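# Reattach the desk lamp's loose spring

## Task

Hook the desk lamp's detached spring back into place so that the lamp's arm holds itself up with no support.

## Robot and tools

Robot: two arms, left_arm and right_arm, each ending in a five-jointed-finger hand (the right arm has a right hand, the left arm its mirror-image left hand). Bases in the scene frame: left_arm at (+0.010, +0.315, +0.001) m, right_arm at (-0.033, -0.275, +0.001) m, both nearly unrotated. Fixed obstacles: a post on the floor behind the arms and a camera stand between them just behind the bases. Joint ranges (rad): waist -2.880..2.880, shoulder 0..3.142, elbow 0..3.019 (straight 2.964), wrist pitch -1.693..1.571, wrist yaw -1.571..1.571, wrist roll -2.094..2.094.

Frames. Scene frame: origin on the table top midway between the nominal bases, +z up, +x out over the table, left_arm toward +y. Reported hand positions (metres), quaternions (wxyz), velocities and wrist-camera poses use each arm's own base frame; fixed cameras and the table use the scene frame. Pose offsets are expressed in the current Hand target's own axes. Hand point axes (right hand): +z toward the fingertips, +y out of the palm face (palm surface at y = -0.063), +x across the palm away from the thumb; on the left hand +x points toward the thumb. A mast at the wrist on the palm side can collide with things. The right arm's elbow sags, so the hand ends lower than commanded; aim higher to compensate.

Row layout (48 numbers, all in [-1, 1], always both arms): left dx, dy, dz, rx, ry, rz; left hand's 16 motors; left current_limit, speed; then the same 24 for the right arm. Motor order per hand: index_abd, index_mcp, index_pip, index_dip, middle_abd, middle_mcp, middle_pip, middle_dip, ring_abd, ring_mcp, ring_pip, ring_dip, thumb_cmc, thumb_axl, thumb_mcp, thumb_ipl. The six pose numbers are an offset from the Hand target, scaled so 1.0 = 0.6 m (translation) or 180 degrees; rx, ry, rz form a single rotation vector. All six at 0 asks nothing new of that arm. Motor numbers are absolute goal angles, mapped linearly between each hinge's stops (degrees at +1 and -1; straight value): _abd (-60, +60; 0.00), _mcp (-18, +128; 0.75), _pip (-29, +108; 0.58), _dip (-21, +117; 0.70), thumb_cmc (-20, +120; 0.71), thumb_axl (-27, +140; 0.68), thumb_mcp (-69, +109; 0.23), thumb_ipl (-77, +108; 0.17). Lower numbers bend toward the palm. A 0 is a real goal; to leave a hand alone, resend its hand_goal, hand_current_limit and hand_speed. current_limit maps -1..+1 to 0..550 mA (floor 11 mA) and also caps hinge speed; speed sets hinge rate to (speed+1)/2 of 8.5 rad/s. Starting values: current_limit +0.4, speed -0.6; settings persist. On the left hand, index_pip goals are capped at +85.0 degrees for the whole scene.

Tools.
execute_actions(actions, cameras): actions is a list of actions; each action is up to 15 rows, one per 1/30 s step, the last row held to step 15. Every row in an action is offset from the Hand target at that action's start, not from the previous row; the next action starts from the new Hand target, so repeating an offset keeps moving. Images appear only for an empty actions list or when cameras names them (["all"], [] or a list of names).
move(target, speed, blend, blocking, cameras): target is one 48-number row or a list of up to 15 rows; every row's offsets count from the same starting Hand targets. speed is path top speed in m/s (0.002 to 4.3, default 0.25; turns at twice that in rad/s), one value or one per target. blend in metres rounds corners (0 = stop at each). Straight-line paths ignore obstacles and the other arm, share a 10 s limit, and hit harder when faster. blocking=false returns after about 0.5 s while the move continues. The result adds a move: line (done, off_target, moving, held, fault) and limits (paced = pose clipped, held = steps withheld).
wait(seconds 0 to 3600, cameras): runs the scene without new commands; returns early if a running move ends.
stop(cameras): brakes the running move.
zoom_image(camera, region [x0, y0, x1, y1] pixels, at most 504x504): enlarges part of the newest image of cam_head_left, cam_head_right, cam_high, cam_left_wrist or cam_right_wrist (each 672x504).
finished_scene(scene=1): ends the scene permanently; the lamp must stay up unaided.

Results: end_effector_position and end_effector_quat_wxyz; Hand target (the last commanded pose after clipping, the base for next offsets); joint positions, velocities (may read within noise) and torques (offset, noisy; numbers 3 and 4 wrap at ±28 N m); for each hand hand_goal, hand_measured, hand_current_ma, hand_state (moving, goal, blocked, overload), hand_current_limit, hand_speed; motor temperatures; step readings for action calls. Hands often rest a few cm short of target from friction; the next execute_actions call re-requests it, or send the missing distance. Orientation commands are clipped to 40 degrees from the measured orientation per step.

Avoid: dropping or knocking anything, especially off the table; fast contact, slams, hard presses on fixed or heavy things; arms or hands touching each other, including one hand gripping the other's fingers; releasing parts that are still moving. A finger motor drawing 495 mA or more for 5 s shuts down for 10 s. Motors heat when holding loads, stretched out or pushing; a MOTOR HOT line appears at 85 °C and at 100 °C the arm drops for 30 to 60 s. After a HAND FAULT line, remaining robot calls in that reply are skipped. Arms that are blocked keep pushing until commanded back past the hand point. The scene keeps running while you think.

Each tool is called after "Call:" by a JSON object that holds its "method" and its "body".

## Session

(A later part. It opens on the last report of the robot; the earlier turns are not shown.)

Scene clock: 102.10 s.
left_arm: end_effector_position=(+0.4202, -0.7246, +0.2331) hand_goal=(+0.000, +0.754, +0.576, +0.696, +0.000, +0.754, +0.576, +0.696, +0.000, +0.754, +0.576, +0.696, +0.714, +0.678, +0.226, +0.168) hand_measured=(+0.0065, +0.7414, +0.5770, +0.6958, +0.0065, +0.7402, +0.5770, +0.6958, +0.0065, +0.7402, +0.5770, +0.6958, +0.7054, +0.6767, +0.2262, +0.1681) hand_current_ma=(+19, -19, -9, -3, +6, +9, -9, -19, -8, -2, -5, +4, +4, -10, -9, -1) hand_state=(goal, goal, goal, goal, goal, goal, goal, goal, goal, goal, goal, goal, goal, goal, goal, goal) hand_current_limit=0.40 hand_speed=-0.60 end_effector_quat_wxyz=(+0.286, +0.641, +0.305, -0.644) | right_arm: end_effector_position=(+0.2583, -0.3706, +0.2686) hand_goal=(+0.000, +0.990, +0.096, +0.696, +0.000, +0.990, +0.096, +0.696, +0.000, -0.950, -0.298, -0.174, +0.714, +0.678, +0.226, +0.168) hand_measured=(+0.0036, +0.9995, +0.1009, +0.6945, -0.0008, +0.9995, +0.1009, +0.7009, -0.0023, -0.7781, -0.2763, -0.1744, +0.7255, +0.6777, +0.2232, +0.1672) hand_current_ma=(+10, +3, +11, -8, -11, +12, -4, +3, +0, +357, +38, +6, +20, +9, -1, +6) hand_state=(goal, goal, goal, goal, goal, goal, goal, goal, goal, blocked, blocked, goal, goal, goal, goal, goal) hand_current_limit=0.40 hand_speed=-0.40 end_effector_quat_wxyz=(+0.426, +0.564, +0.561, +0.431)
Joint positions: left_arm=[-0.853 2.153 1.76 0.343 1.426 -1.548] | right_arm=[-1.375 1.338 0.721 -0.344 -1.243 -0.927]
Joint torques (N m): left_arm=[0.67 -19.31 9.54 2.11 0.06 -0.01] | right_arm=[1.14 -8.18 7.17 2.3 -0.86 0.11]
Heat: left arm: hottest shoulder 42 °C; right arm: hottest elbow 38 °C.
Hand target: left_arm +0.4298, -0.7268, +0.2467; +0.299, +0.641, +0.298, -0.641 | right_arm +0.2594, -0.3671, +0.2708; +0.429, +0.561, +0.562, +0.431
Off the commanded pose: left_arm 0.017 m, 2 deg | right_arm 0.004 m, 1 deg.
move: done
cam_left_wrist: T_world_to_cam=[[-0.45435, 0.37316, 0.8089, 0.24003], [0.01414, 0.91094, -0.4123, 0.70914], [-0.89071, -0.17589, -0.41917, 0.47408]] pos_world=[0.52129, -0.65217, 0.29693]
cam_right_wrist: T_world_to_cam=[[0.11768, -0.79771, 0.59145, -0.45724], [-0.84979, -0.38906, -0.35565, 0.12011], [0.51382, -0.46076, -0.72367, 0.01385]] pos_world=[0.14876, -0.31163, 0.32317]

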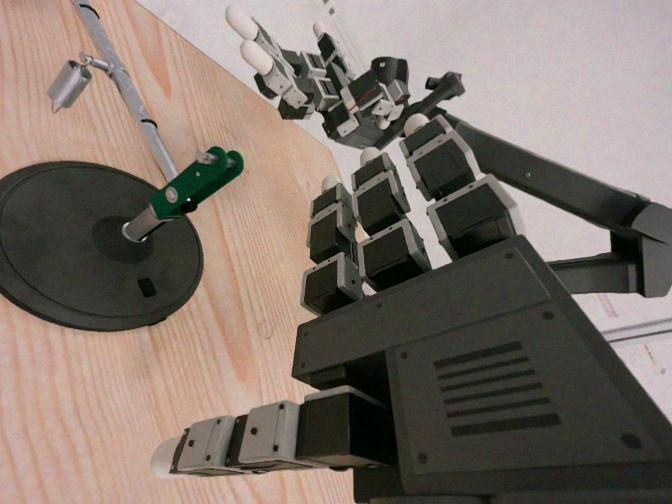

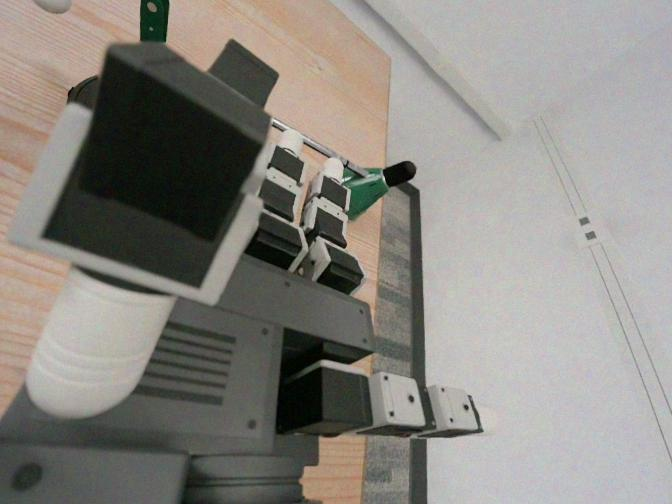

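Call:
{"method": "move", "body": {"target": [[0,0,0,0,0,0,0,0.754,0.576,0.696,0,0.754,0.576,0.696,0,0.754,0.576,0.696,0.714,0.678,0.226,0.168,0.4,-0.6,-0.0667,-0.1508,0.1947,0,0.0499,-0.0135,0,0.99,0.095,0.696,0,0.99,0.095,0.696,0,-0.765,-0.299,-0.174,0.714,0.678,0.226,0.168,0.4,-0.4],[0,0,0,0,0,0,0,0.754,0.576,0.696,0,0.754,0.576,0.696,0,0.754,0.576,0.696,0.714,0.678,0.226,0.168,0.4,-0.6,-0.0467,-0.101,0.3605,0,0.0499,-0.0135,0,0.99,0.095,0.696,0,0.99,0.095,0.696,0,-0.765,-0.299,-0.174,0.714,0.678,0.226,0.168,0.4,-0.4]], "speed": [0.2,0.1], "blend": [0.01,0], "cameras": ["cam_left_wrist","cam_right_wrist"]}}

Call:
{"method": "zoom_image", "body": {"camera": "cam_right_wrist", "region": [200, 0, 500, 240]}}

Call:
{"method": "zoom_image", "body": {"camera": "cam_left_wrist", "region": [0, 0, 260, 240]}}

Scene clock: 108.10 s.
left_arm: end_effector_position=(+0.4202, -0.7246, +0.2331) hand_goal=(+0.000, +0.754, +0.576, +0.696, +0.000, +0.754, +0.576, +0.696, +0.000, +0.754, +0.576, +0.696, +0.714, +0.678, +0.226, +0.168) hand_measured=(+0.0065, +0.7414, +0.5770, +0.6971, +0.0065, +0.7402, +0.5770, +0.6958, +0.0065, +0.7402, +0.5770, +0.6958, +0.7054, +0.6767, +0.2262, +0.1681) hand_current_ma=(+11, -6, +0, -3, +15, -13, -8, -15, +3, -7, +1, +4, -12, -1, -10, +3) hand_state=(goal, goal, goal, goal, goal, goal, goal, goal, goal, goal, goal, goal, goal, goal, goal, goal) hand_current_limit=0.40 hand_speed=-0.60 end_effector_quat_wxyz=(+0.286, +0.641, +0.305, -0.644) | right_arm: end_effector_position=(+0.4428, -0.3852, +0.1476) hand_goal=(+0.000, +0.990, +0.096, +0.696, +0.000, +0.990, +0.096, +0.696, +0.000, -0.764, -0.298, -0.174, +0.714, +0.678, +0.226, +0.168) hand_measured=(+0.0051, +0.9995, +0.1022, +0.6958, +0.0007, +1.0000, +0.1009, +0.6996, -0.0008, -0.7612, -0.2956, -0.1680, +0.7293, +0.6777, +0.2232, +0.1672) hand_current_ma=(+3, +25, +1, +6, -9, +6, -9, +18, +4, +0, +17, +12, +13, +12, +2, -5) hand_state=(goal, goal, goal, goal, goal, goal, goal, goal, goal, goal, goal, goal, goal, goal, goal, goal) hand_current_limit=0.40 hand_speed=-0.40 end_effector_quat_wxyz=(+0.381, +0.522, +0.603, +0.467)
Joint positions: left_arm=[-0.853 2.153 1.76 0.343 1.426 -1.548] | right_arm=[-1.001 1.856 0.877 0.344 -1.091 -0.549]
Joint torques (N m): left_arm=[0.67 -19.37 9.54 2.11 0.06 -0.01] | right_arm=[1.26 -12.34 9.2 2.82 -0.45 0.1]
Heat: left arm: hottest shoulder 42 °C; right arm: hottest elbow 38 °C.
Hand target: left_arm +0.4298, -0.7268, +0.2467; +0.299, +0.641, +0.298, -0.641 | right_arm +0.4525, -0.3947, +0.1561; +0.393, +0.513, +0.605, +0.464
Off the commanded pose: left_arm 0.017 m, 2 deg | right_arm 0.016 m, 2 deg.
move: off_target (right_arm)
cam_left_wrist: T_world_to_cam=[[-0.45435, 0.37316, 0.8089, 0.24003], [0.01414, 0.91094, -0.4123, 0.70914], [-0.89071, -0.17589, -0.41917, 0.47408]] pos_world=[0.52129, -0.65217, 0.29693]
cam_right_wrist: T_world_to_cam=[[0.25376, -0.77825, 0.57439, -0.46925], [-0.77965, -0.51604, -0.35475, 0.14804], [0.57249, -0.3578, -0.73772, -0.15955]] pos_world=[0.32584, -0.34588, 0.20435]

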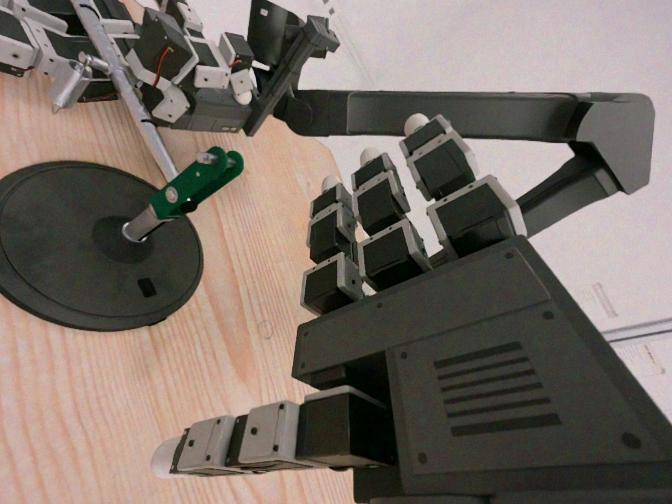

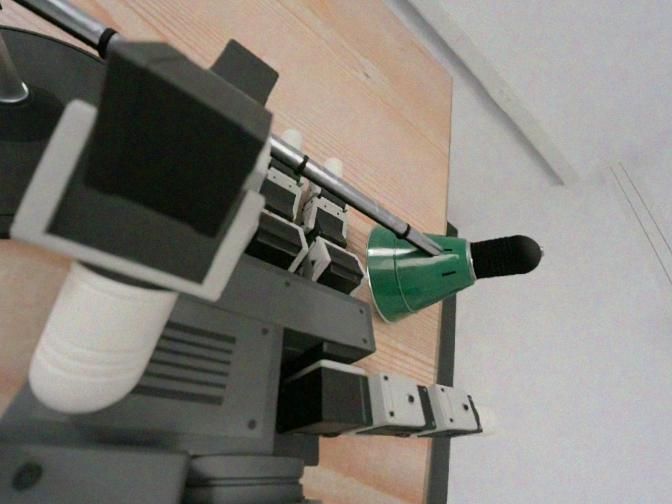

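Scaled by 1.680 from the camera's image (finer frame: 960x720).

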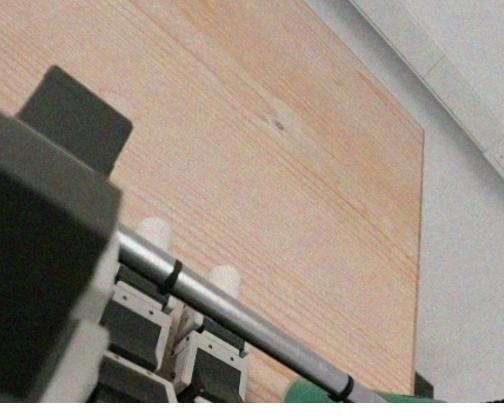

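Scaled by 1.938 from the camera's image (finer frame: 960x720).

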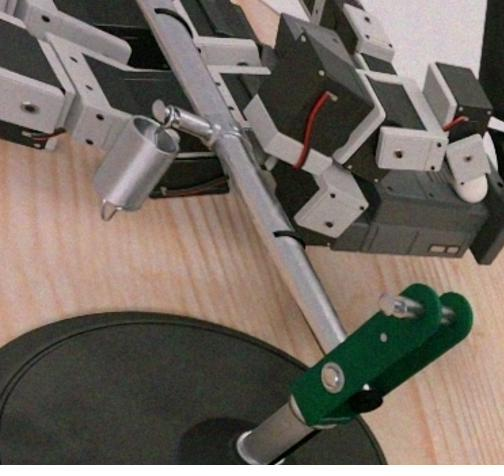

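Call:
{"method": "move", "body": {"target": [[0,0,0,0,0,0,0,0.754,0.576,0.696,0,0.754,0.576,0.696,0,0.754,0.576,0.696,0.714,0.678,0.226,0.168,0.4,-0.6,0,0.0008,0,0,0,0,0,0.99,-0.08,-0.464,0,0.99,-0.08,-0.464,0,-0.765,-0.299,-0.174,0.714,0.678,0.226,0.168,0.7,-0.4],[0,0,0,0,0,0,0,0.754,0.576,0.696,0,0.754,0.576,0.696,0,0.754,0.576,0.696,0.714,0.678,0.226,0.168,0.4,-0.6,0,0.0322,-0.0086,0,0,0,0,0.99,-0.08,-0.464,0,0.99,-0.08,-0.464,0,-0.765,-0.299,-0.174,0.714,0.678,0.226,0.168,0.7,-0.4]], "speed": 0.06, "cameras": ["cam_left_wrist","cam_right_wrist"]}}

Call:
{"method": "zoom_image", "body": {"camera": "cam_left_wrist", "region": [0, 0, 260, 240]}}

Scene clock: 110.63 s.
left_arm: end_effector_position=(+0.4202, -0.7246, +0.2331) hand_goal=(+0.000, +0.754, +0.576, +0.696, +0.000, +0.754, +0.576, +0.696, +0.000, +0.754, +0.576, +0.696, +0.714, +0.678, +0.226, +0.168) hand_measured=(+0.0065, +0.7414, +0.5770, +0.6958, +0.0065, +0.7402, +0.5770, +0.6958, +0.0065, +0.7402, +0.5770, +0.6958, +0.7067, +0.6777, +0.2262, +0.1681) hand_current_ma=(+4, -24, +1, +16, +5, -1, -4, -19, +4, -17, -6, +3, -7, +0, +3, -16) hand_state=(goal, goal, goal, goal, goal, goal, goal, goal, goal, goal, goal, goal, goal, goal, goal, goal) hand_current_limit=0.40 hand_speed=-0.60 end_effector_quat_wxyz=(+0.286, +0.641, +0.305, -0.644) | right_arm: end_effector_position=(+0.4432, -0.3862, +0.1578) hand_goal=(+0.000, +0.990, -0.080, -0.464, +0.000, +0.990, -0.080, -0.464, +0.000, -0.764, -0.298, -0.174, +0.714, +0.678, +0.226, +0.168) hand_measured=(+0.0051, +1.0000, -0.0684, -0.4649, -0.0008, +1.0000, -0.0723, -0.4662, +0.0007, -0.7612, -0.2956, -0.1668, +0.7293, +0.6767, +0.2242, +0.1672) hand_current_ma=(+1, +9, +7, -3, -1, +12, -12, -1, +12, -17, +10, +8, +1, +5, +4, -4) hand_state=(goal, goal, goal, goal, goal, goal, goal, goal, goal, goal, goal, goal, goal, goal, goal, goal) hand_current_limit=0.70 hand_speed=-0.40 end_effector_quat_wxyz=(+0.382, +0.523, +0.602, +0.467)
Joint positions: left_arm=[-0.853 2.153 1.76 0.343 1.426 -1.548] | right_arm=[-1.001 1.832 0.882 0.32 -1.089 -0.544]
Joint torques (N m): left_arm=[0.67 -19.25 9.5 2.14 0.05 0] | right_arm=[1.2 -14.21 9.4 1.81 -0.47 0.05]
Heat: left arm: hottest shoulder 42 °C; right arm: hottest elbow 38 °C.
Hand target: left_arm +0.4298, -0.7268, +0.2467; +0.299, +0.641, +0.298, -0.641 | right_arm +0.4526, -0.3947, +0.1762; +0.393, +0.513, +0.605, +0.464
Off the commanded pose: left_arm 0.017 m, 2 deg | right_arm 0.022 m, 2 deg.
move: off_target (right_arm)
cam_left_wrist: T_world_to_cam=[[-0.45435, 0.37316, 0.8089, 0.24003], [0.01414, 0.91094, -0.4123, 0.70914], [-0.89071, -0.17589, -0.41917, 0.47408]] pos_world=[0.52129, -0.65217, 0.29693]
cam_right_wrist: T_world_to_cam=[[0.25172, -0.7792, 0.57401, -0.47541], [-0.78054, -0.51411, -0.3556, 0.1527], [0.57219, -0.35852, -0.7376, -0.15271]] pos_world=[0.32624, -0.34668, 0.21455]

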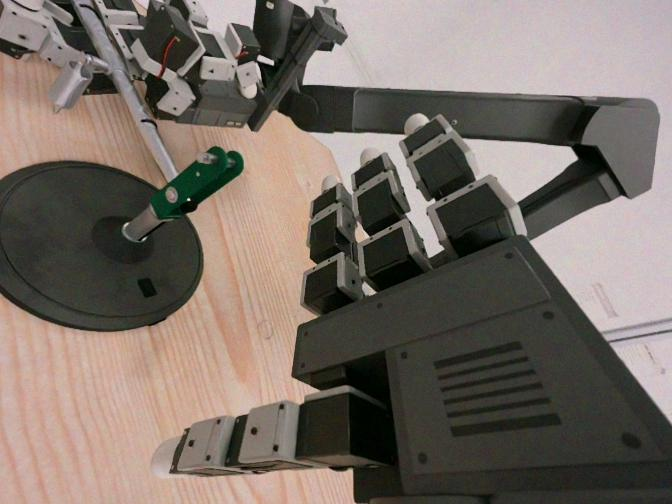

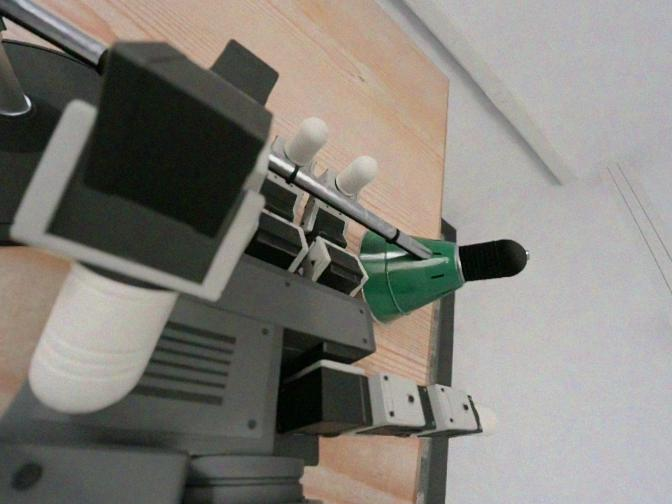

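Scaled by 1.938 from the camera's image (finer frame: 960x720).

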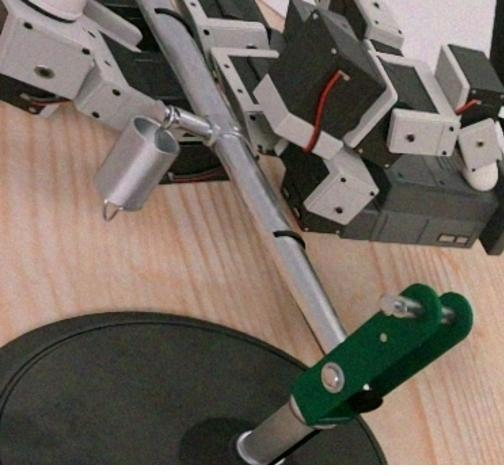

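Call:
{"method": "move", "body": {"target": [0,0,0,0,0,0,0,0.754,0.576,0.696,0,0.754,0.576,0.696,0,0.754,0.576,0.696,0.714,0.678,0.226,0.168,0.4,-0.6,0,0.0482,-0.0129,0,0,0,0,0.99,-0.08,-0.464,0,0.99,-0.08,-0.464,0,-0.765,-0.299,-0.174,0.714,0.678,0.226,0.168,0.7,-0.4], "speed": 0.06, "cameras": ["cam_left_wrist"]}}

Call:
{"method": "zoom_image", "body": {"camera": "cam_left_wrist", "region": [0, 0, 260, 240]}}

Scene clock: 112.10 s.
left_arm: end_effector_position=(+0.4202, -0.7246, +0.2331) hand_goal=(+0.000, +0.754, +0.576, +0.696, +0.000, +0.754, +0.576, +0.696, +0.000, +0.754, +0.576, +0.696, +0.714, +0.678, +0.226, +0.168) hand_measured=(+0.0065, +0.7414, +0.5770, +0.6958, +0.0065, +0.7402, +0.5770, +0.6958, +0.0065, +0.7402, +0.5770, +0.6958, +0.7054, +0.6777, +0.2262, +0.1681) hand_current_ma=(+1, -18, -4, +4, +3, -8, -4, -15, -8, +2, -11, -2, +1, -6, -4, +5) hand_state=(goal, goal, goal, goal, goal, goal, goal, goal, goal, goal, goal, goal, goal, goal, goal, goal) hand_current_limit=0.40 hand_speed=-0.60 end_effector_quat_wxyz=(+0.286, +0.641, +0.305, -0.644) | right_arm: end_effector_position=(+0.4433, -0.3861, +0.1786) hand_goal=(+0.000, +0.990, -0.080, -0.464, +0.000, +0.990, -0.080, -0.464, +0.000, -0.764, -0.298, -0.174, +0.714, +0.678, +0.226, +0.168) hand_measured=(+0.0036, +1.0000, -0.0684, -0.4649, +0.0036, +1.0000, -0.0736, -0.4674, -0.0008, -0.7612, -0.2956, -0.1680, +0.7293, +0.6767, +0.2242, +0.1681) hand_current_ma=(+7, +27, +8, -4, -6, +20, -8, +0, -1, -6, -1, +7, +18, +7, -4, -14) hand_state=(goal, goal, goal, goal, goal, goal, goal, goal, goal, goal, goal, goal, goal, goal, goal, goal) hand_current_limit=0.70 hand_speed=-0.40 end_effector_quat_wxyz=(+0.375, +0.530, +0.600, +0.467)
Joint positions: left_arm=[-0.853 2.153 1.76 0.343 1.426 -1.548] | right_arm=[-1 1.774 0.889 0.239 -1.084 -0.541]
Joint torques (N m): left_arm=[0.73 -19.25 9.54 2.11 0.06 -0.02] | right_arm=[1.14 -14.86 10.36 1.87 -0.69 0.02]
Heat: left arm: hottest shoulder 42 °C; right arm: hottest elbow 38 °C.
Hand target: left_arm +0.4298, -0.7268, +0.2467; +0.299, +0.641, +0.298, -0.641 | right_arm +0.4527, -0.3947, +0.2061; +0.393, +0.513, +0.605, +0.464
Off the commanded pose: left_arm 0.017 m, 2 deg | right_arm 0.030 m, 3 deg.
move: off_target (right_arm)
cam_left_wrist: T_world_to_cam=[[-0.45435, 0.37316, 0.8089, 0.24003], [0.01414, 0.91094, -0.4123, 0.70914], [-0.89071, -0.17589, -0.41917, 0.47408]] pos_world=[0.52129, -0.65217, 0.29693]

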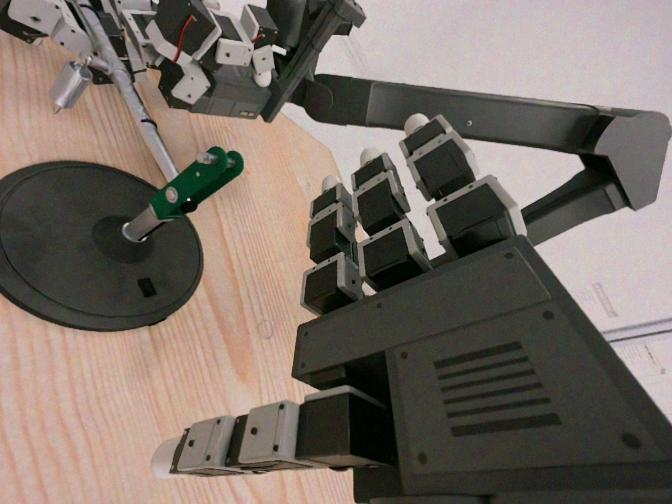

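Scaled by 1.938 from the camera's image (finer frame: 960x720).

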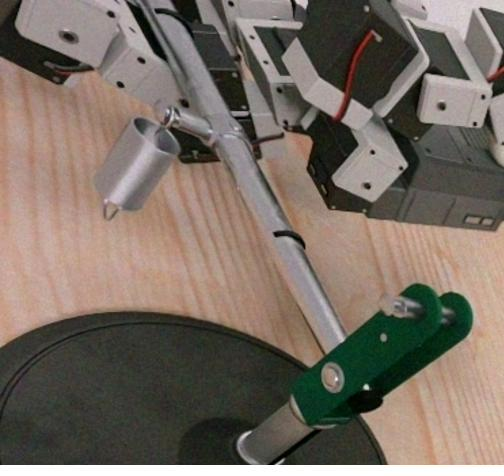

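Call:
{"method": "move", "body": {"target": [0,0,0,0,0,0,0,0.754,0.576,0.696,0,0.754,0.576,0.696,0,0.754,0.576,0.696,0.714,0.678,0.226,0.168,0.4,-0.6,0,0.0482,-0.0129,0,0,0,0,0.99,-0.08,-0.464,0,0.99,-0.08,-0.464,0,-0.765,-0.299,-0.174,0.714,0.678,0.226,0.168,0.7,-0.4], "speed": 0.06, "cameras": ["cam_left_wrist","cam_right_wrist"]}}

Call:
{"method": "zoom_image", "body": {"camera": "cam_left_wrist", "region": [0, 0, 260, 240]}}

Scene clock: 113.53 s.
left_arm: end_effector_position=(+0.4202, -0.7246, +0.2331) hand_goal=(+0.000, +0.754, +0.576, +0.696, +0.000, +0.754, +0.576, +0.696, +0.000, +0.754, +0.576, +0.696, +0.714, +0.678, +0.226, +0.168) hand_measured=(+0.0065, +0.7414, +0.5770, +0.6958, +0.0065, +0.7402, +0.5770, +0.6958, +0.0065, +0.7402, +0.5770, +0.6958, +0.7054, +0.6777, +0.2262, +0.1681) hand_current_ma=(+7, -17, -3, +21, +4, -14, -5, -4, -1, -8, -5, +2, -7, -17, -15, -15) hand_state=(goal, goal, goal, goal, goal, goal, goal, goal, goal, goal, goal, goal, goal, goal, goal, goal) hand_current_limit=0.40 hand_speed=-0.60 end_effector_quat_wxyz=(+0.286, +0.641, +0.305, -0.644) | right_arm: end_effector_position=(+0.4417, -0.3856, +0.1816) hand_goal=(+0.000, +0.990, -0.080, -0.464, +0.000, +0.990, -0.080, -0.464, +0.000, -0.764, -0.298, -0.174, +0.714, +0.678, +0.226, +0.168) hand_measured=(+0.0051, +1.0000, -0.0684, -0.4649, +0.0417, +1.0000, -0.0607, -0.4662, +0.0007, -0.7612, -0.2956, -0.1680, +0.7293, +0.6767, +0.2242, +0.1681) hand_current_ma=(+8, +14, +17, -2, +35, +27, +29, -1, +4, -10, +21, +10, +23, +16, -8, +2) hand_state=(goal, goal, goal, goal, blocked, goal, goal, goal, goal, goal, goal, goal, goal, goal, goal, goal) hand_current_limit=0.70 hand_speed=-0.40 end_effector_quat_wxyz=(+0.355, +0.551, +0.594, +0.467)
Joint positions: left_arm=[-0.853 2.153 1.76 0.343 1.426 -1.548] | right_arm=[-1 1.739 0.889 0.147 -1.067 -0.541]
Joint torques (N m): left_arm=[0.67 -19.25 9.57 2.11 0.05 -0.01] | right_arm=[1.08 -16.67 11.84 2.29 -1.33 -0.03]
Heat: left arm: hottest shoulder 42 °C; right arm: hottest elbow 38 °C.
Hand target: left_arm +0.4298, -0.7268, +0.2467; +0.299, +0.641, +0.298, -0.641 | right_arm +0.4527, -0.3946, +0.2360; +0.393, +0.513, +0.605, +0.464
Off the commanded pose: left_arm 0.017 m, 2 deg | right_arm 0.056 m, 6 deg.
move: off_target (right_arm)
cam_left_wrist: T_world_to_cam=[[-0.45435, 0.37316, 0.8089, 0.24003], [0.01414, 0.91094, -0.4123, 0.70914], [-0.89071, -0.17589, -0.41917, 0.47408]] pos_world=[0.52129, -0.65217, 0.29693]
cam_right_wrist: T_world_to_cam=[[0.26557, -0.81427, 0.51617, -0.49734], [-0.80727, -0.48051, -0.34267, 0.18282], [0.52706, -0.32569, -0.78495, -0.09286]] pos_world=[0.3286, -0.34737, 0.24647]

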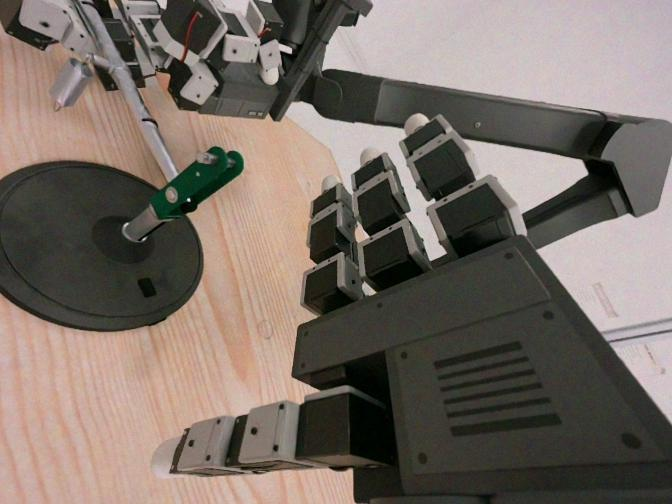

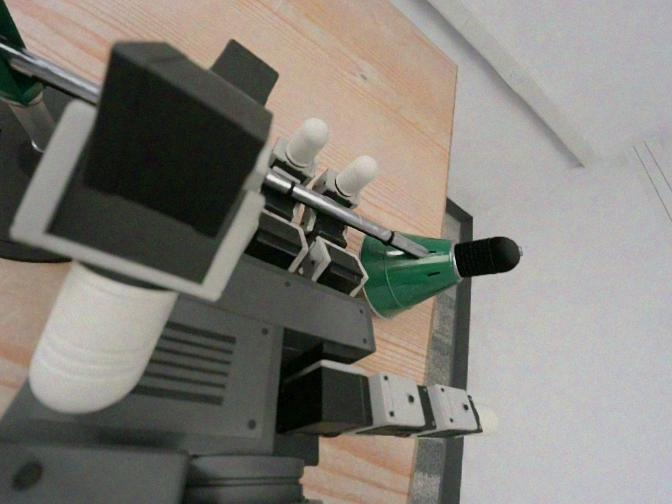

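Scaled by 1.938 from the camera's image (finer frame: 960x720).

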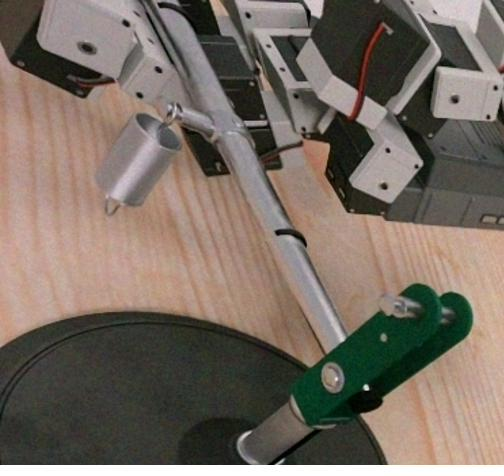

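Call:
{"method": "move", "body": {"target": [0,0,0,0,0,0,0,0.754,0.576,0.696,0,0.754,0.576,0.696,0,0.754,0.576,0.696,0.714,0.678,0.226,0.168,0.4,-0.6,0,0.0482,-0.0129,0,0,0,0,0.99,-0.08,-0.464,0,0.99,-0.08,-0.464,0,-0.765,-0.299,-0.174,0.714,0.678,0.226,0.168,0.7,-0.4], "speed": 0.06, "cameras": ["cam_left_wrist","cam_right_wrist"]}}

Call:
{"method": "zoom_image", "body": {"camera": "cam_left_wrist", "region": [0, 0, 260, 240]}}

Scene clock: 115.20 s.
left_arm: end_effector_position=(+0.4202, -0.7246, +0.2331) hand_goal=(+0.000, +0.754, +0.576, +0.696, +0.000, +0.754, +0.576, +0.696, +0.000, +0.754, +0.576, +0.696, +0.714, +0.678, +0.226, +0.168) hand_measured=(+0.0065, +0.7414, +0.5770, +0.6958, +0.0065, +0.7402, +0.5770, +0.6958, +0.0065, +0.7402, +0.5770, +0.6958, +0.7054, +0.6767, +0.2262, +0.1681) hand_current_ma=(+13, -9, -16, +4, -5, -15, -10, -19, +3, -14, -6, -2, -2, +1, -11, -7) hand_state=(goal, goal, goal, goal, goal, goal, goal, goal, goal, goal, goal, goal, goal, goal, goal, goal) hand_current_limit=0.40 hand_speed=-0.60 end_effector_quat_wxyz=(+0.286, +0.641, +0.305, -0.644) | right_arm: end_effector_position=(+0.4408, -0.3842, +0.2085) hand_goal=(+0.000, +0.990, -0.080, -0.464, +0.000, +0.990, -0.080, -0.464, +0.000, -0.764, -0.298, -0.174, +0.714, +0.678, +0.226, +0.168) hand_measured=(+0.0036, +0.9995, -0.0697, -0.4662, +0.0490, +1.0000, -0.0595, -0.4674, -0.0008, -0.7612, -0.2956, -0.1680, +0.7293, +0.6767, +0.2242, +0.1691) hand_current_ma=(+15, +21, +6, +4, +45, +14, +24, +2, -3, +7, +11, +13, +13, -4, -4, -13) hand_state=(goal, goal, goal, goal, blocked, goal, blocked, goal, goal, goal, goal, goal, goal, goal, goal, goal) hand_current_limit=0.70 hand_speed=-0.40 end_effector_quat_wxyz=(+0.353, +0.553, +0.593, +0.467)
Joint positions: left_arm=[-0.853 2.153 1.76 0.343 1.426 -1.548] | right_arm=[-1 1.675 0.903 0.062 -1.065 -0.541]
Joint torques (N m): left_arm=[0.62 -19.31 9.52 2.1 0.06 -0.01] | right_arm=[1.08 -15.79 13.24 2.28 -1.39 -0.03]
Heat: left arm: hottest shoulder 42 °C; right arm: hottest elbow 38 °C.
Hand target: left_arm +0.4298, -0.7268, +0.2467; +0.299, +0.641, +0.298, -0.641 | right_arm +0.4528, -0.3947, +0.2660; +0.393, +0.513, +0.605, +0.464
Off the commanded pose: left_arm 0.017 m, 2 deg | right_arm 0.060 m, 7 deg.
move: off_target (right_arm)
cam_left_wrist: T_world_to_cam=[[-0.45435, 0.37316, 0.8089, 0.24003], [0.01414, 0.91094, -0.4123, 0.70914], [-0.89071, -0.17589, -0.41917, 0.47408]] pos_world=[0.52129, -0.65217, 0.29693]
cam_right_wrist: T_world_to_cam=[[0.26724, -0.81742, 0.5103, -0.51056], [-0.80923, -0.47789, -0.34172, 0.1936], [0.52319, -0.32163, -0.78919, -0.06669]] pos_world=[0.328, -0.34627, 0.27406]

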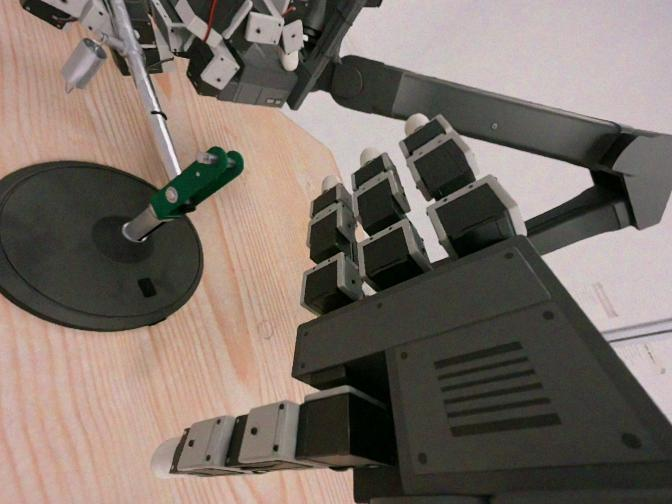

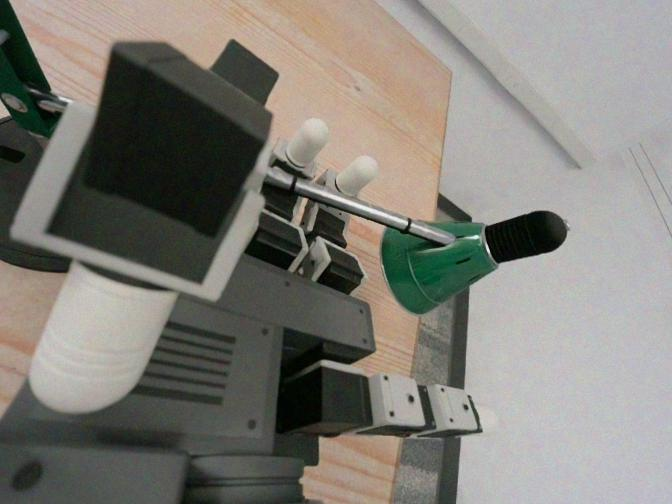

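Scaled by 1.938 from the camera's image (finer frame: 960x720).

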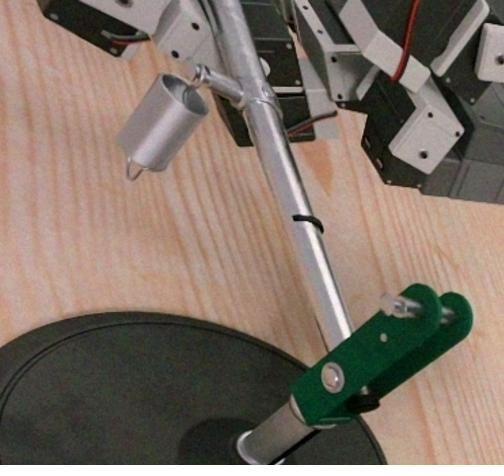

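Call:
{"method": "move", "body": {"target": [0,0,0,0,0,0,0,0.754,0.576,0.696,0,0.754,0.576,0.696,0,0.754,0.576,0.696,0.714,0.678,0.226,0.168,0.4,-0.6,0.0577,0.0502,-0.0122,0,-0.0288,-0.1073,0,0.99,-0.08,-0.464,0,0.99,-0.08,-0.464,0,-0.765,-0.299,-0.174,0.714,0.678,0.226,0.168,0.7,-0.4], "speed": 0.06, "cameras": ["cam_left_wrist","cam_right_wrist"]}}

Scene clock: 120.97 s.
left_arm: end_effector_position=(+0.4202, -0.7246, +0.2331) hand_goal=(+0.000, +0.754, +0.576, +0.696, +0.000, +0.754, +0.576, +0.696, +0.000, +0.754, +0.576, +0.696, +0.714, +0.678, +0.226, +0.168) hand_measured=(+0.0065, +0.7414, +0.5770, +0.6958, +0.0065, +0.7402, +0.5770, +0.6958, +0.0065, +0.7402, +0.5770, +0.6958, +0.7054, +0.6767, +0.2262, +0.1681) hand_current_ma=(+2, -11, -5, +12, +10, -5, -15, -15, -2, -4, -10, -6, -10, -20, -8, -4) hand_state=(goal, goal, goal, goal, goal, goal, goal, goal, goal, goal, goal, goal, goal, goal, goal, goal) hand_current_limit=0.40 hand_speed=-0.60 end_effector_quat_wxyz=(+0.286, +0.641, +0.305, -0.644) | right_arm: end_effector_position=(+0.4436, -0.3643, +0.2519) hand_goal=(+0.000, +0.990, -0.080, -0.464, +0.000, +0.990, -0.080, -0.464, +0.000, -0.764, -0.298, -0.174, +0.714, +0.678, +0.226, +0.168) hand_measured=(-0.0023, +0.9995, -0.0697, -0.4649, +0.0476, +1.0000, -0.0582, -0.4674, -0.0052, -0.7612, -0.2956, -0.1668, +0.7280, +0.6777, +0.2242, +0.1681) hand_current_ma=(-6, +21, +6, +0, +27, +24, +9, +2, +6, -9, +12, +4, +8, +7, -5, -3) hand_state=(goal, goal, goal, goal, blocked, goal, blocked, goal, goal, goal, goal, goal, goal, goal, goal, goal) hand_current_limit=0.70 hand_speed=-0.40 end_effector_quat_wxyz=(+0.452, +0.466, +0.659, +0.380)
Joint positions: left_arm=[-0.853 2.153 1.76 0.343 1.426 -1.548] | right_arm=[-0.984 1.602 0.903 0.118 -0.988 -0.758]
Joint torques (N m): left_arm=[0.67 -19.37 9.57 2.13 0.05 -0.01] | right_arm=[1.44 -15.68 10.47 3.86 -0.89 -0.02]
Heat: left arm: hottest shoulder 42 °C; right arm: hottest elbow 38 °C.
Hand target: left_arm +0.4298, -0.7268, +0.2467; +0.299, +0.641, +0.298, -0.641 | right_arm +0.4478, -0.3604, +0.2971; +0.492, +0.425, +0.665, +0.368
Off the commanded pose: left_arm 0.017 m, 2 deg | right_arm 0.045 m, 7 deg.
move: off_target (right_arm)
cam_left_wrist: T_world_to_cam=[[-0.45435, 0.37316, 0.8089, 0.24003], [0.01414, 0.91094, -0.4123, 0.70914], [-0.89071, -0.17589, -0.41917, 0.47408]] pos_world=[0.52129, -0.65217, 0.29693]
cam_right_wrist: T_world_to_cam=[[0.24555, -0.59389, 0.76616, -0.49056], [-0.7817, -0.58871, -0.20581, 0.13337], [0.57327, -0.54837, -0.6088, -0.17779]] pos_world=[0.32664, -0.31031, 0.29505]

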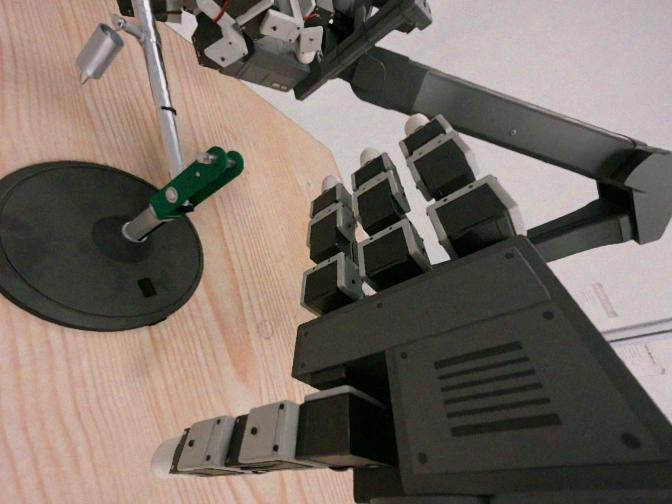

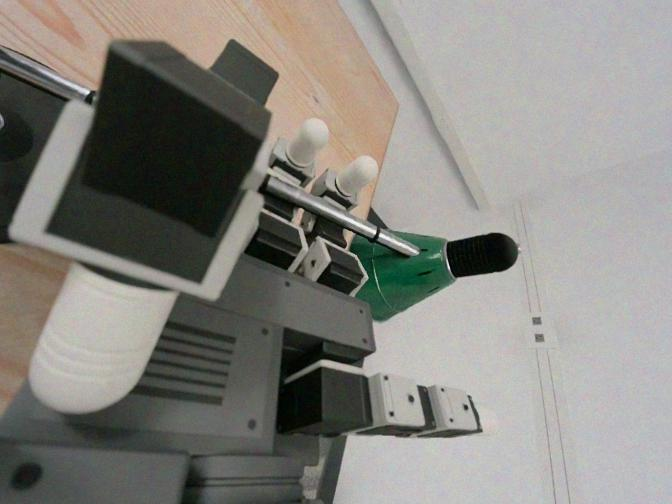

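Call:
{"method": "move", "body": {"target": [0,0,0,0,0,0,0,0.754,0.576,0.696,0,0.754,0.576,0.696,0,0.754,0.576,0.696,0.714,0.678,0.226,0.168,0.4,-0.6,0.0942,0.0883,-0.0345,0,-0.023,-0.0859,0,0.99,-0.08,-0.464,0,0.99,-0.08,-0.464,0,-0.765,-0.299,-0.174,0.714,0.678,0.226,0.168,0.7,-0.4], "speed": 0.06, "cameras": ["cam_left_wrist","cam_right_wrist"]}}

Scene clock: 124.37 s.
left_arm: end_effector_position=(+0.4202, -0.7246, +0.2331) hand_goal=(+0.000, +0.754, +0.576, +0.696, +0.000, +0.754, +0.576, +0.696, +0.000, +0.754, +0.576, +0.696, +0.714, +0.678, +0.226, +0.168) hand_measured=(+0.0065, +0.7414, +0.5770, +0.6958, +0.0065, +0.7402, +0.5770, +0.6958, +0.0065, +0.7402, +0.5770, +0.6958, +0.7054, +0.6777, +0.2262, +0.1681) hand_current_ma=(+8, -15, -13, +0, +1, -6, -5, -8, -10, +3, -1, +3, -1, -12, -19, -11) hand_state=(goal, goal, goal, goal, goal, goal, goal, goal, goal, goal, goal, goal, goal, goal, goal, goal) hand_current_limit=0.40 hand_speed=-0.60 end_effector_quat_wxyz=(+0.286, +0.641, +0.305, -0.644) | right_arm: end_effector_position=(+0.4303, -0.3048, +0.3151) hand_goal=(+0.000, +0.990, -0.080, -0.464, +0.000, +0.990, -0.080, -0.464, +0.000, -0.764, -0.298, -0.174, +0.714, +0.678, +0.226, +0.168) hand_measured=(-0.0023, +0.9995, -0.0697, -0.4649, +0.0373, +1.0000, -0.0595, -0.4674, -0.0052, -0.7612, -0.2956, -0.1680, +0.7280, +0.6777, +0.2242, +0.1672) hand_current_ma=(+15, +24, +0, -7, +28, +7, +6, +5, -1, +4, -2, +6, +22, +2, +9, +2) hand_state=(goal, goal, goal, goal, blocked, goal, blocked, goal, goal, goal, goal, goal, goal, goal, goal, goal) hand_current_limit=0.70 hand_speed=-0.40 end_effector_quat_wxyz=(+0.546, +0.370, +0.695, +0.284)
Joint positions: left_arm=[-0.853 2.153 1.76 0.343 1.426 -1.548] | right_arm=[-0.941 1.398 0.815 0.188 -0.893 -0.916]
Joint torques (N m): left_arm=[0.67 -19.31 9.61 2.1 0.06 -0.01] | right_arm=[1.85 -11.81 8.1 3.43 -0.78 0]
Heat: left arm: hottest shoulder 42 °C; right arm: hottest elbow 38 °C.
Hand target: left_arm +0.4298, -0.7268, +0.2467; +0.299, +0.641, +0.298, -0.641 | right_arm +0.4298, -0.2899, +0.3308; +0.561, +0.345, +0.697, +0.283
Off the commanded pose: left_arm 0.017 m, 2 deg | right_arm 0.022 m, 3 deg.
move: off_target (right_arm)
cam_left_wrist: T_world_to_cam=[[-0.45435, 0.37316, 0.8089, 0.24003], [0.01414, 0.91094, -0.4123, 0.70914], [-0.89071, -0.17589, -0.41917, 0.47408]] pos_world=[0.52129, -0.65217, 0.29693]
cam_right_wrist: T_world_to_cam=[[0.1822, -0.31094, 0.9328, -0.43944], [-0.77015, -0.63492, -0.06122, 0.10637], [0.61129, -0.70724, -0.35515, -0.2438]] pos_world=[0.31102, -0.24153, 0.32983]

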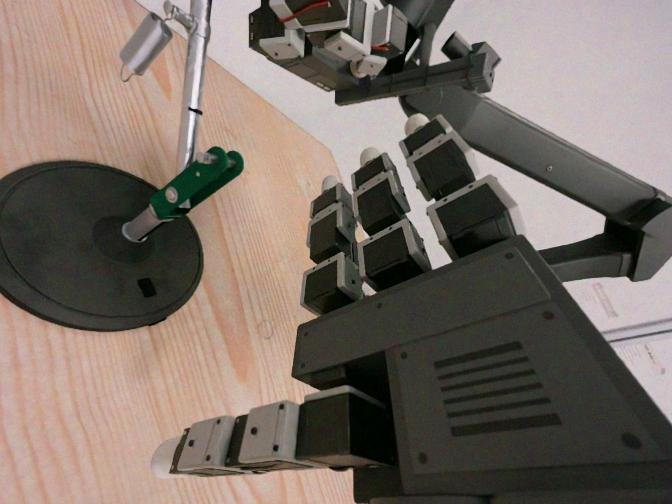

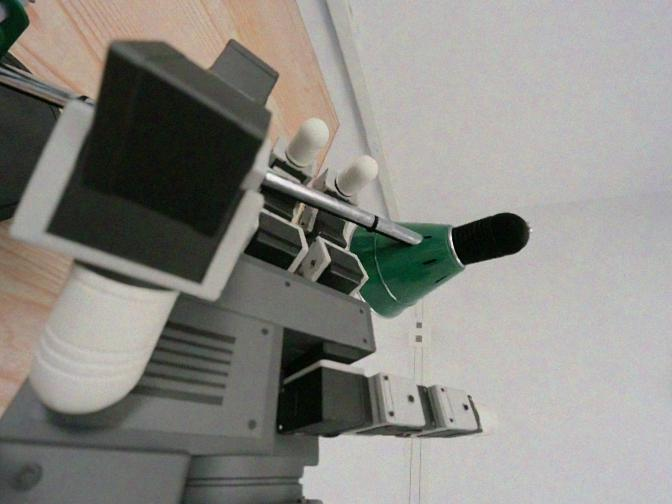

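Call:
{"method": "zoom_image", "body": {"camera": "cam_left_wrist", "region": [80, 0, 280, 240]}}

Call:
{"method": "zoom_image", "body": {"camera": "cam_left_wrist", "region": [100, 0, 220, 100]}}

Scaled by 2.100 from the camera's image (finer frame: 960x720).

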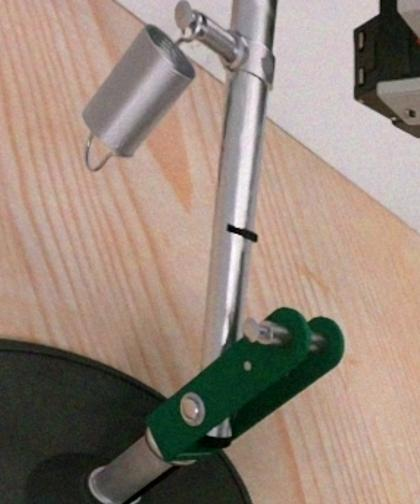

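Scaled by 4.200 from the camera's image (finer frame: 960x720).

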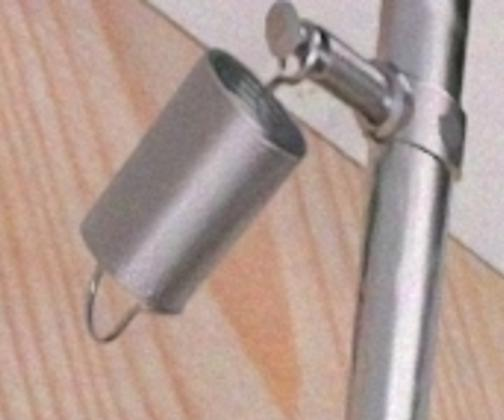

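Call:
{"method": "move", "body": {"target": [[0,0,-0.2,0,0,0,0,0.754,0.576,0.696,0,0.754,0.576,0.696,0,0.754,0.576,0.696,0.714,0.678,0.226,0.168,0.4,-0.6,0,0,0,0,0,0,0,0.99,-0.08,-0.464,0,0.99,-0.08,-0.464,0,-0.765,-0.299,-0.174,0.714,0.678,0.226,0.168,0.7,-0.4],[-0.2205,0.0137,-0.3078,0.013,0.108,0.488,0,0.616,-0.153,0.261,0,-0.616,-0.591,0.406,0,-0.616,-0.591,0.406,-0.571,0.678,-0.056,0.1135,0.4,-0.4,0,0,0,0,0,0,0,0.99,-0.08,-0.464,0,0.99,-0.08,-0.464,0,-0.765,-0.299,-0.174,0.714,0.678,0.226,0.168,0.7,-0.4]], "speed": [0.15,0.3], "blend": [0.02,0], "cameras": ["cam_left_wrist","cam_head_right"]}}

Scene clock: 139.70 s.
left_arm: end_effector_position=(+0.5496, -0.5936, +0.3648) hand_goal=(+0.000, +0.616, -0.152, +0.262, +0.000, -0.616, -0.590, +0.406, +0.000, -0.616, -0.590, +0.406, -0.570, +0.678, -0.056, +0.114) hand_measured=(+0.0051, +0.6799, -0.1454, +0.2626, +0.0065, -0.6286, -0.5997, +0.4040, +0.0065, -0.6286, -0.5984, +0.4078, -0.5680, +0.6798, -0.0608, +0.1176) hand_current_ma=(+19, +40, +0, +6, +11, -6, -23, -5, -2, +0, -11, -6, -3, -1, -4, +0) hand_state=(goal, blocked, goal, goal, goal, goal, goal, goal, goal, goal, goal, goal, goal, goal, goal, goal) hand_current_limit=0.40 hand_speed=-0.40 end_effector_quat_wxyz=(+0.671, +0.680, -0.188, -0.230) | right_arm: end_effector_position=(+0.4302, -0.3048, +0.3151) hand_goal=(+0.000, +0.990, -0.080, -0.464, +0.000, +0.990, -0.080, -0.464, +0.000, -0.764, -0.298, -0.174, +0.714, +0.678, +0.226, +0.168) hand_measured=(-0.0023, +0.9995, -0.0684, -0.4636, +0.0388, +0.9995, -0.0582, -0.4674, -0.0052, -0.7612, -0.2956, -0.1680, +0.7293, +0.6777, +0.2232, +0.1681) hand_current_ma=(+12, +20, +7, -10, +36, +23, +22, +2, +5, -16, +9, +7, +22, -6, +0, -17) hand_state=(goal, goal, goal, goal, blocked, goal, blocked, goal, goal, goal, goal, goal, goal, goal, goal, goal) hand_current_limit=0.70 hand_speed=-0.40 end_effector_quat_wxyz=(+0.547, +0.370, +0.696, +0.284)
Joint positions: left_arm=[-0.608 2.342 2.037 0.887 1.561 -0.642] | right_arm=[-0.941 1.398 0.815 0.188 -0.893 -0.917]
Joint torques (N m): left_arm=[0.73 -20.72 10.62 0.44 -0.31 0.23] | right_arm=[1.85 -11.69 8.09 3.4 -0.78 -0.03]
Heat: left arm: hottest shoulder 42 °C; right arm: hottest elbow 38 °C.
Hand target: left_arm +0.5550, -0.5906, +0.3788; +0.596, +0.763, -0.197, -0.155 | right_arm +0.4298, -0.2899, +0.3308; +0.561, +0.345, +0.697, +0.283
Off the commanded pose: left_arm 0.015 m, 15 deg | right_arm 0.022 m, 3 deg.
joint sent to its limit (left arm) — joint 5 (wrist yaw), upper limit. The joint targets are off in orientation, not in position.
move: off_target (left_arm); target 2's new numbers were sent with left_arm's hand 0.013 m and 15 deg from that target
cam_left_wrist: T_world_to_cam=[[-0.6891, 0.45887, -0.56087, 0.82303], [0.72029, 0.34878, -0.59961, -0.01116], [-0.07952, -0.81719, -0.57086, -0.10362]] pos_world=[0.56695, -0.45844, 0.39577]
Images, in order (width x height): cam_head_right 672x504, cam_left_wrist 672x504.

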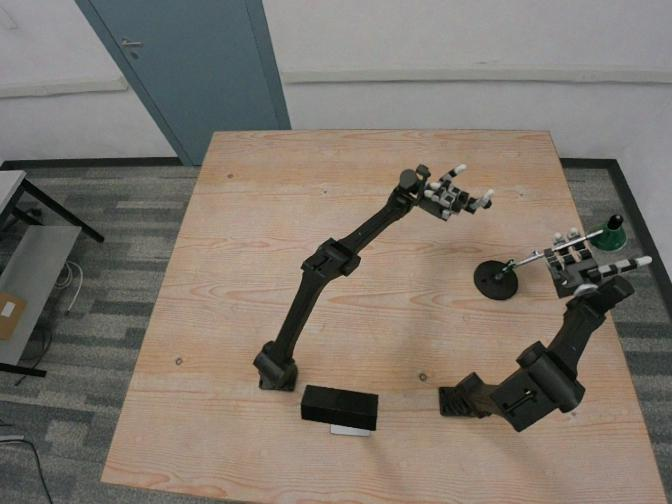

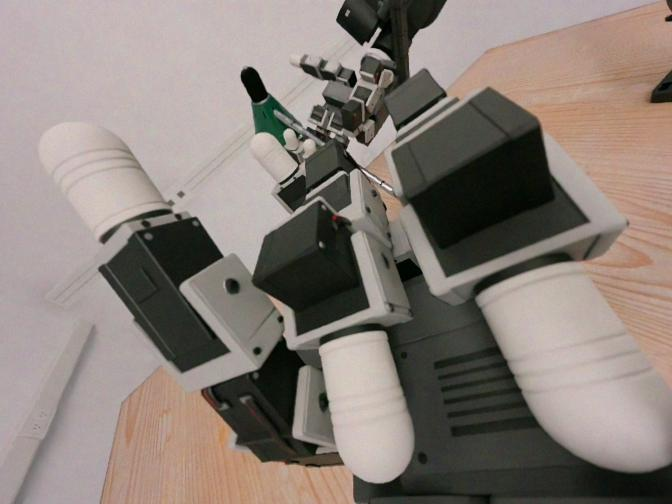

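Call:
{"method": "move", "body": {"target": [0,0,0,0,0,0,0,0.616,-0.153,0.261,0,-0.616,-0.591,0.406,0,-0.616,-0.591,0.406,-0.571,0.678,-0.056,0.1135,0.4,-0.4,0.1197,0.0822,-0.022,0,-0.0245,-0.0912,0,0.99,-0.08,-0.464,0,0.99,-0.08,-0.464,0,-0.765,-0.299,-0.174,0.714,0.678,0.226,0.168,0.7,-0.4], "speed": 0.06, "cameras": ["cam_right_wrist","cam_head_right","cam_high"]}}

Call:
{"method": "zoom_image", "body": {"camera": "cam_head_right", "region": [440, 180, 660, 320]}}

Scene clock: 144.93 s.
left_arm: end_effector_position=(+0.5520, -0.5953, +0.3599) hand_goal=(+0.000, +0.616, -0.152, +0.262, +0.000, -0.616, -0.590, +0.406, +0.000, -0.616, -0.590, +0.406, -0.570, +0.678, -0.056, +0.114) hand_measured=(+0.0065, +0.6799, -0.1442, +0.2626, +0.0065, -0.6286, -0.5997, +0.4040, +0.0065, -0.6286, -0.5997, +0.4078, -0.5667, +0.6798, -0.0618, +0.1176) hand_current_ma=(+2, +34, -4, -1, +5, +3, -24, -4, -5, +1, +2, -4, -6, -6, -15, +1) hand_state=(goal, blocked, goal, goal, goal, goal, goal, goal, goal, goal, goal, goal, goal, goal, goal, goal) hand_current_limit=0.40 hand_speed=-0.40 end_effector_quat_wxyz=(+0.671, +0.680, -0.188, -0.229) | right_arm: end_effector_position=(+0.4152, -0.2179, +0.3263) hand_goal=(+0.000, +0.990, -0.080, -0.464, +0.000, +0.990, -0.080, -0.464, +0.000, -0.764, -0.298, -0.174, +0.714, +0.678, +0.226, +0.168) hand_measured=(-0.0023, +1.0000, -0.0684, -0.4662, +0.0358, +1.0000, -0.0595, -0.4662, -0.0066, -0.7624, -0.2956, -0.1680, +0.7280, +0.6777, +0.2242, +0.1672) hand_current_ma=(+15, +5, +9, -14, +18, +15, +16, -2, +16, -2, +12, +6, +23, +8, -7, -3) hand_state=(goal, goal, goal, goal, blocked, goal, blocked, goal, goal, goal, goal, goal, goal, goal, goal, goal) hand_current_limit=0.70 hand_speed=-0.40 end_effector_quat_wxyz=(+0.616, +0.271, +0.716, +0.183)
Joint positions: left_arm=[-0.608 2.342 2.037 0.811 1.561 -0.566] | right_arm=[-0.845 1.203 0.644 0.318 -0.757 -1.087]
Joint torques (N m): left_arm=[0.67 -21.83 9.81 0.44 -0.25 0.24] | right_arm=[2.26 -7.53 7.86 3.36 -0.52 -0.04]
Heat: left arm: hottest shoulder 42 °C; right arm: hottest elbow 38 °C.
Hand target: left_arm +0.5550, -0.5905, +0.3789; +0.596, +0.763, -0.197, -0.154 | right_arm +0.4154, -0.2030, +0.3299; +0.622, +0.252, +0.717, +0.187
Off the commanded pose: left_arm 0.020 m, 15 deg | right_arm 0.015 m, 2 deg.
joint sent to its limit (left arm) — joint 5 (wrist yaw), upper limit. The joint targets are off in orientation, not in position.
move: off_target (right_arm)
cam_right_wrist: T_world_to_cam=[[0.12869, -0.00651, 0.99166, -0.35079], [-0.76941, -0.63154, 0.0957, 0.09982], [0.62565, -0.77531, -0.08628, -0.2777]] pos_world=[0.29569, -0.15454, 0.31435]
Images, in order (width x height): cam_head_right 672x504, cam_high 672x504, cam_right_wrist 672x504.

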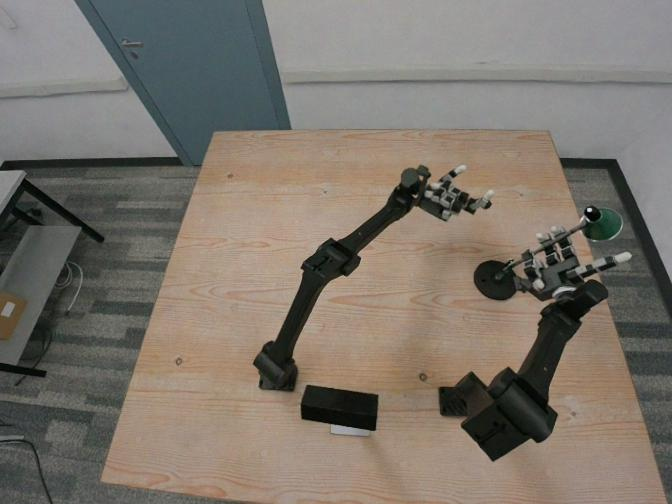

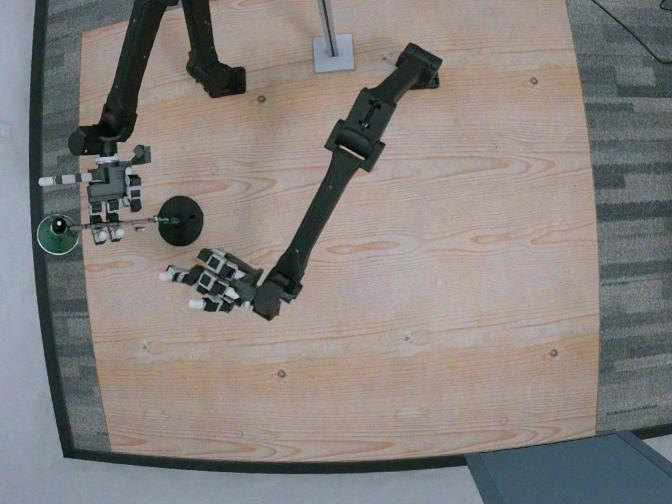

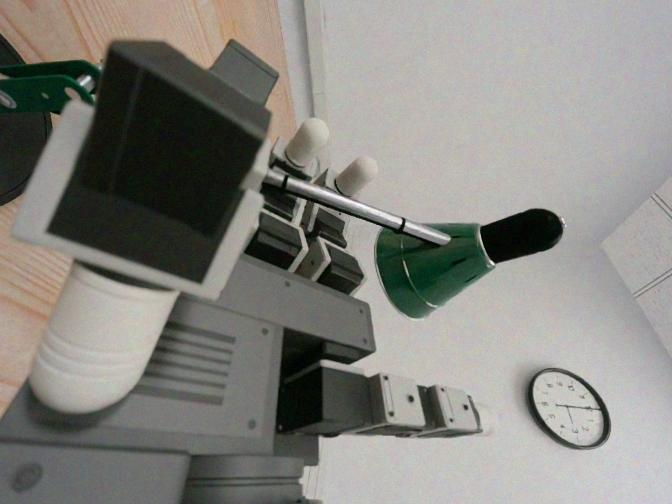

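Scaled by 2.291 from the camera's image (finer frame: 960x720).

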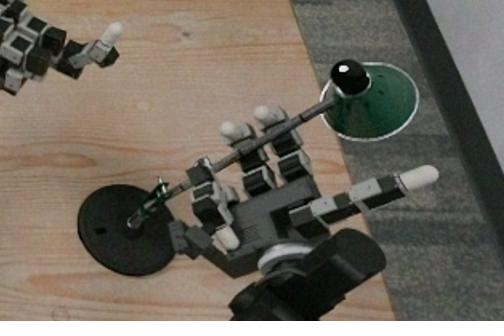

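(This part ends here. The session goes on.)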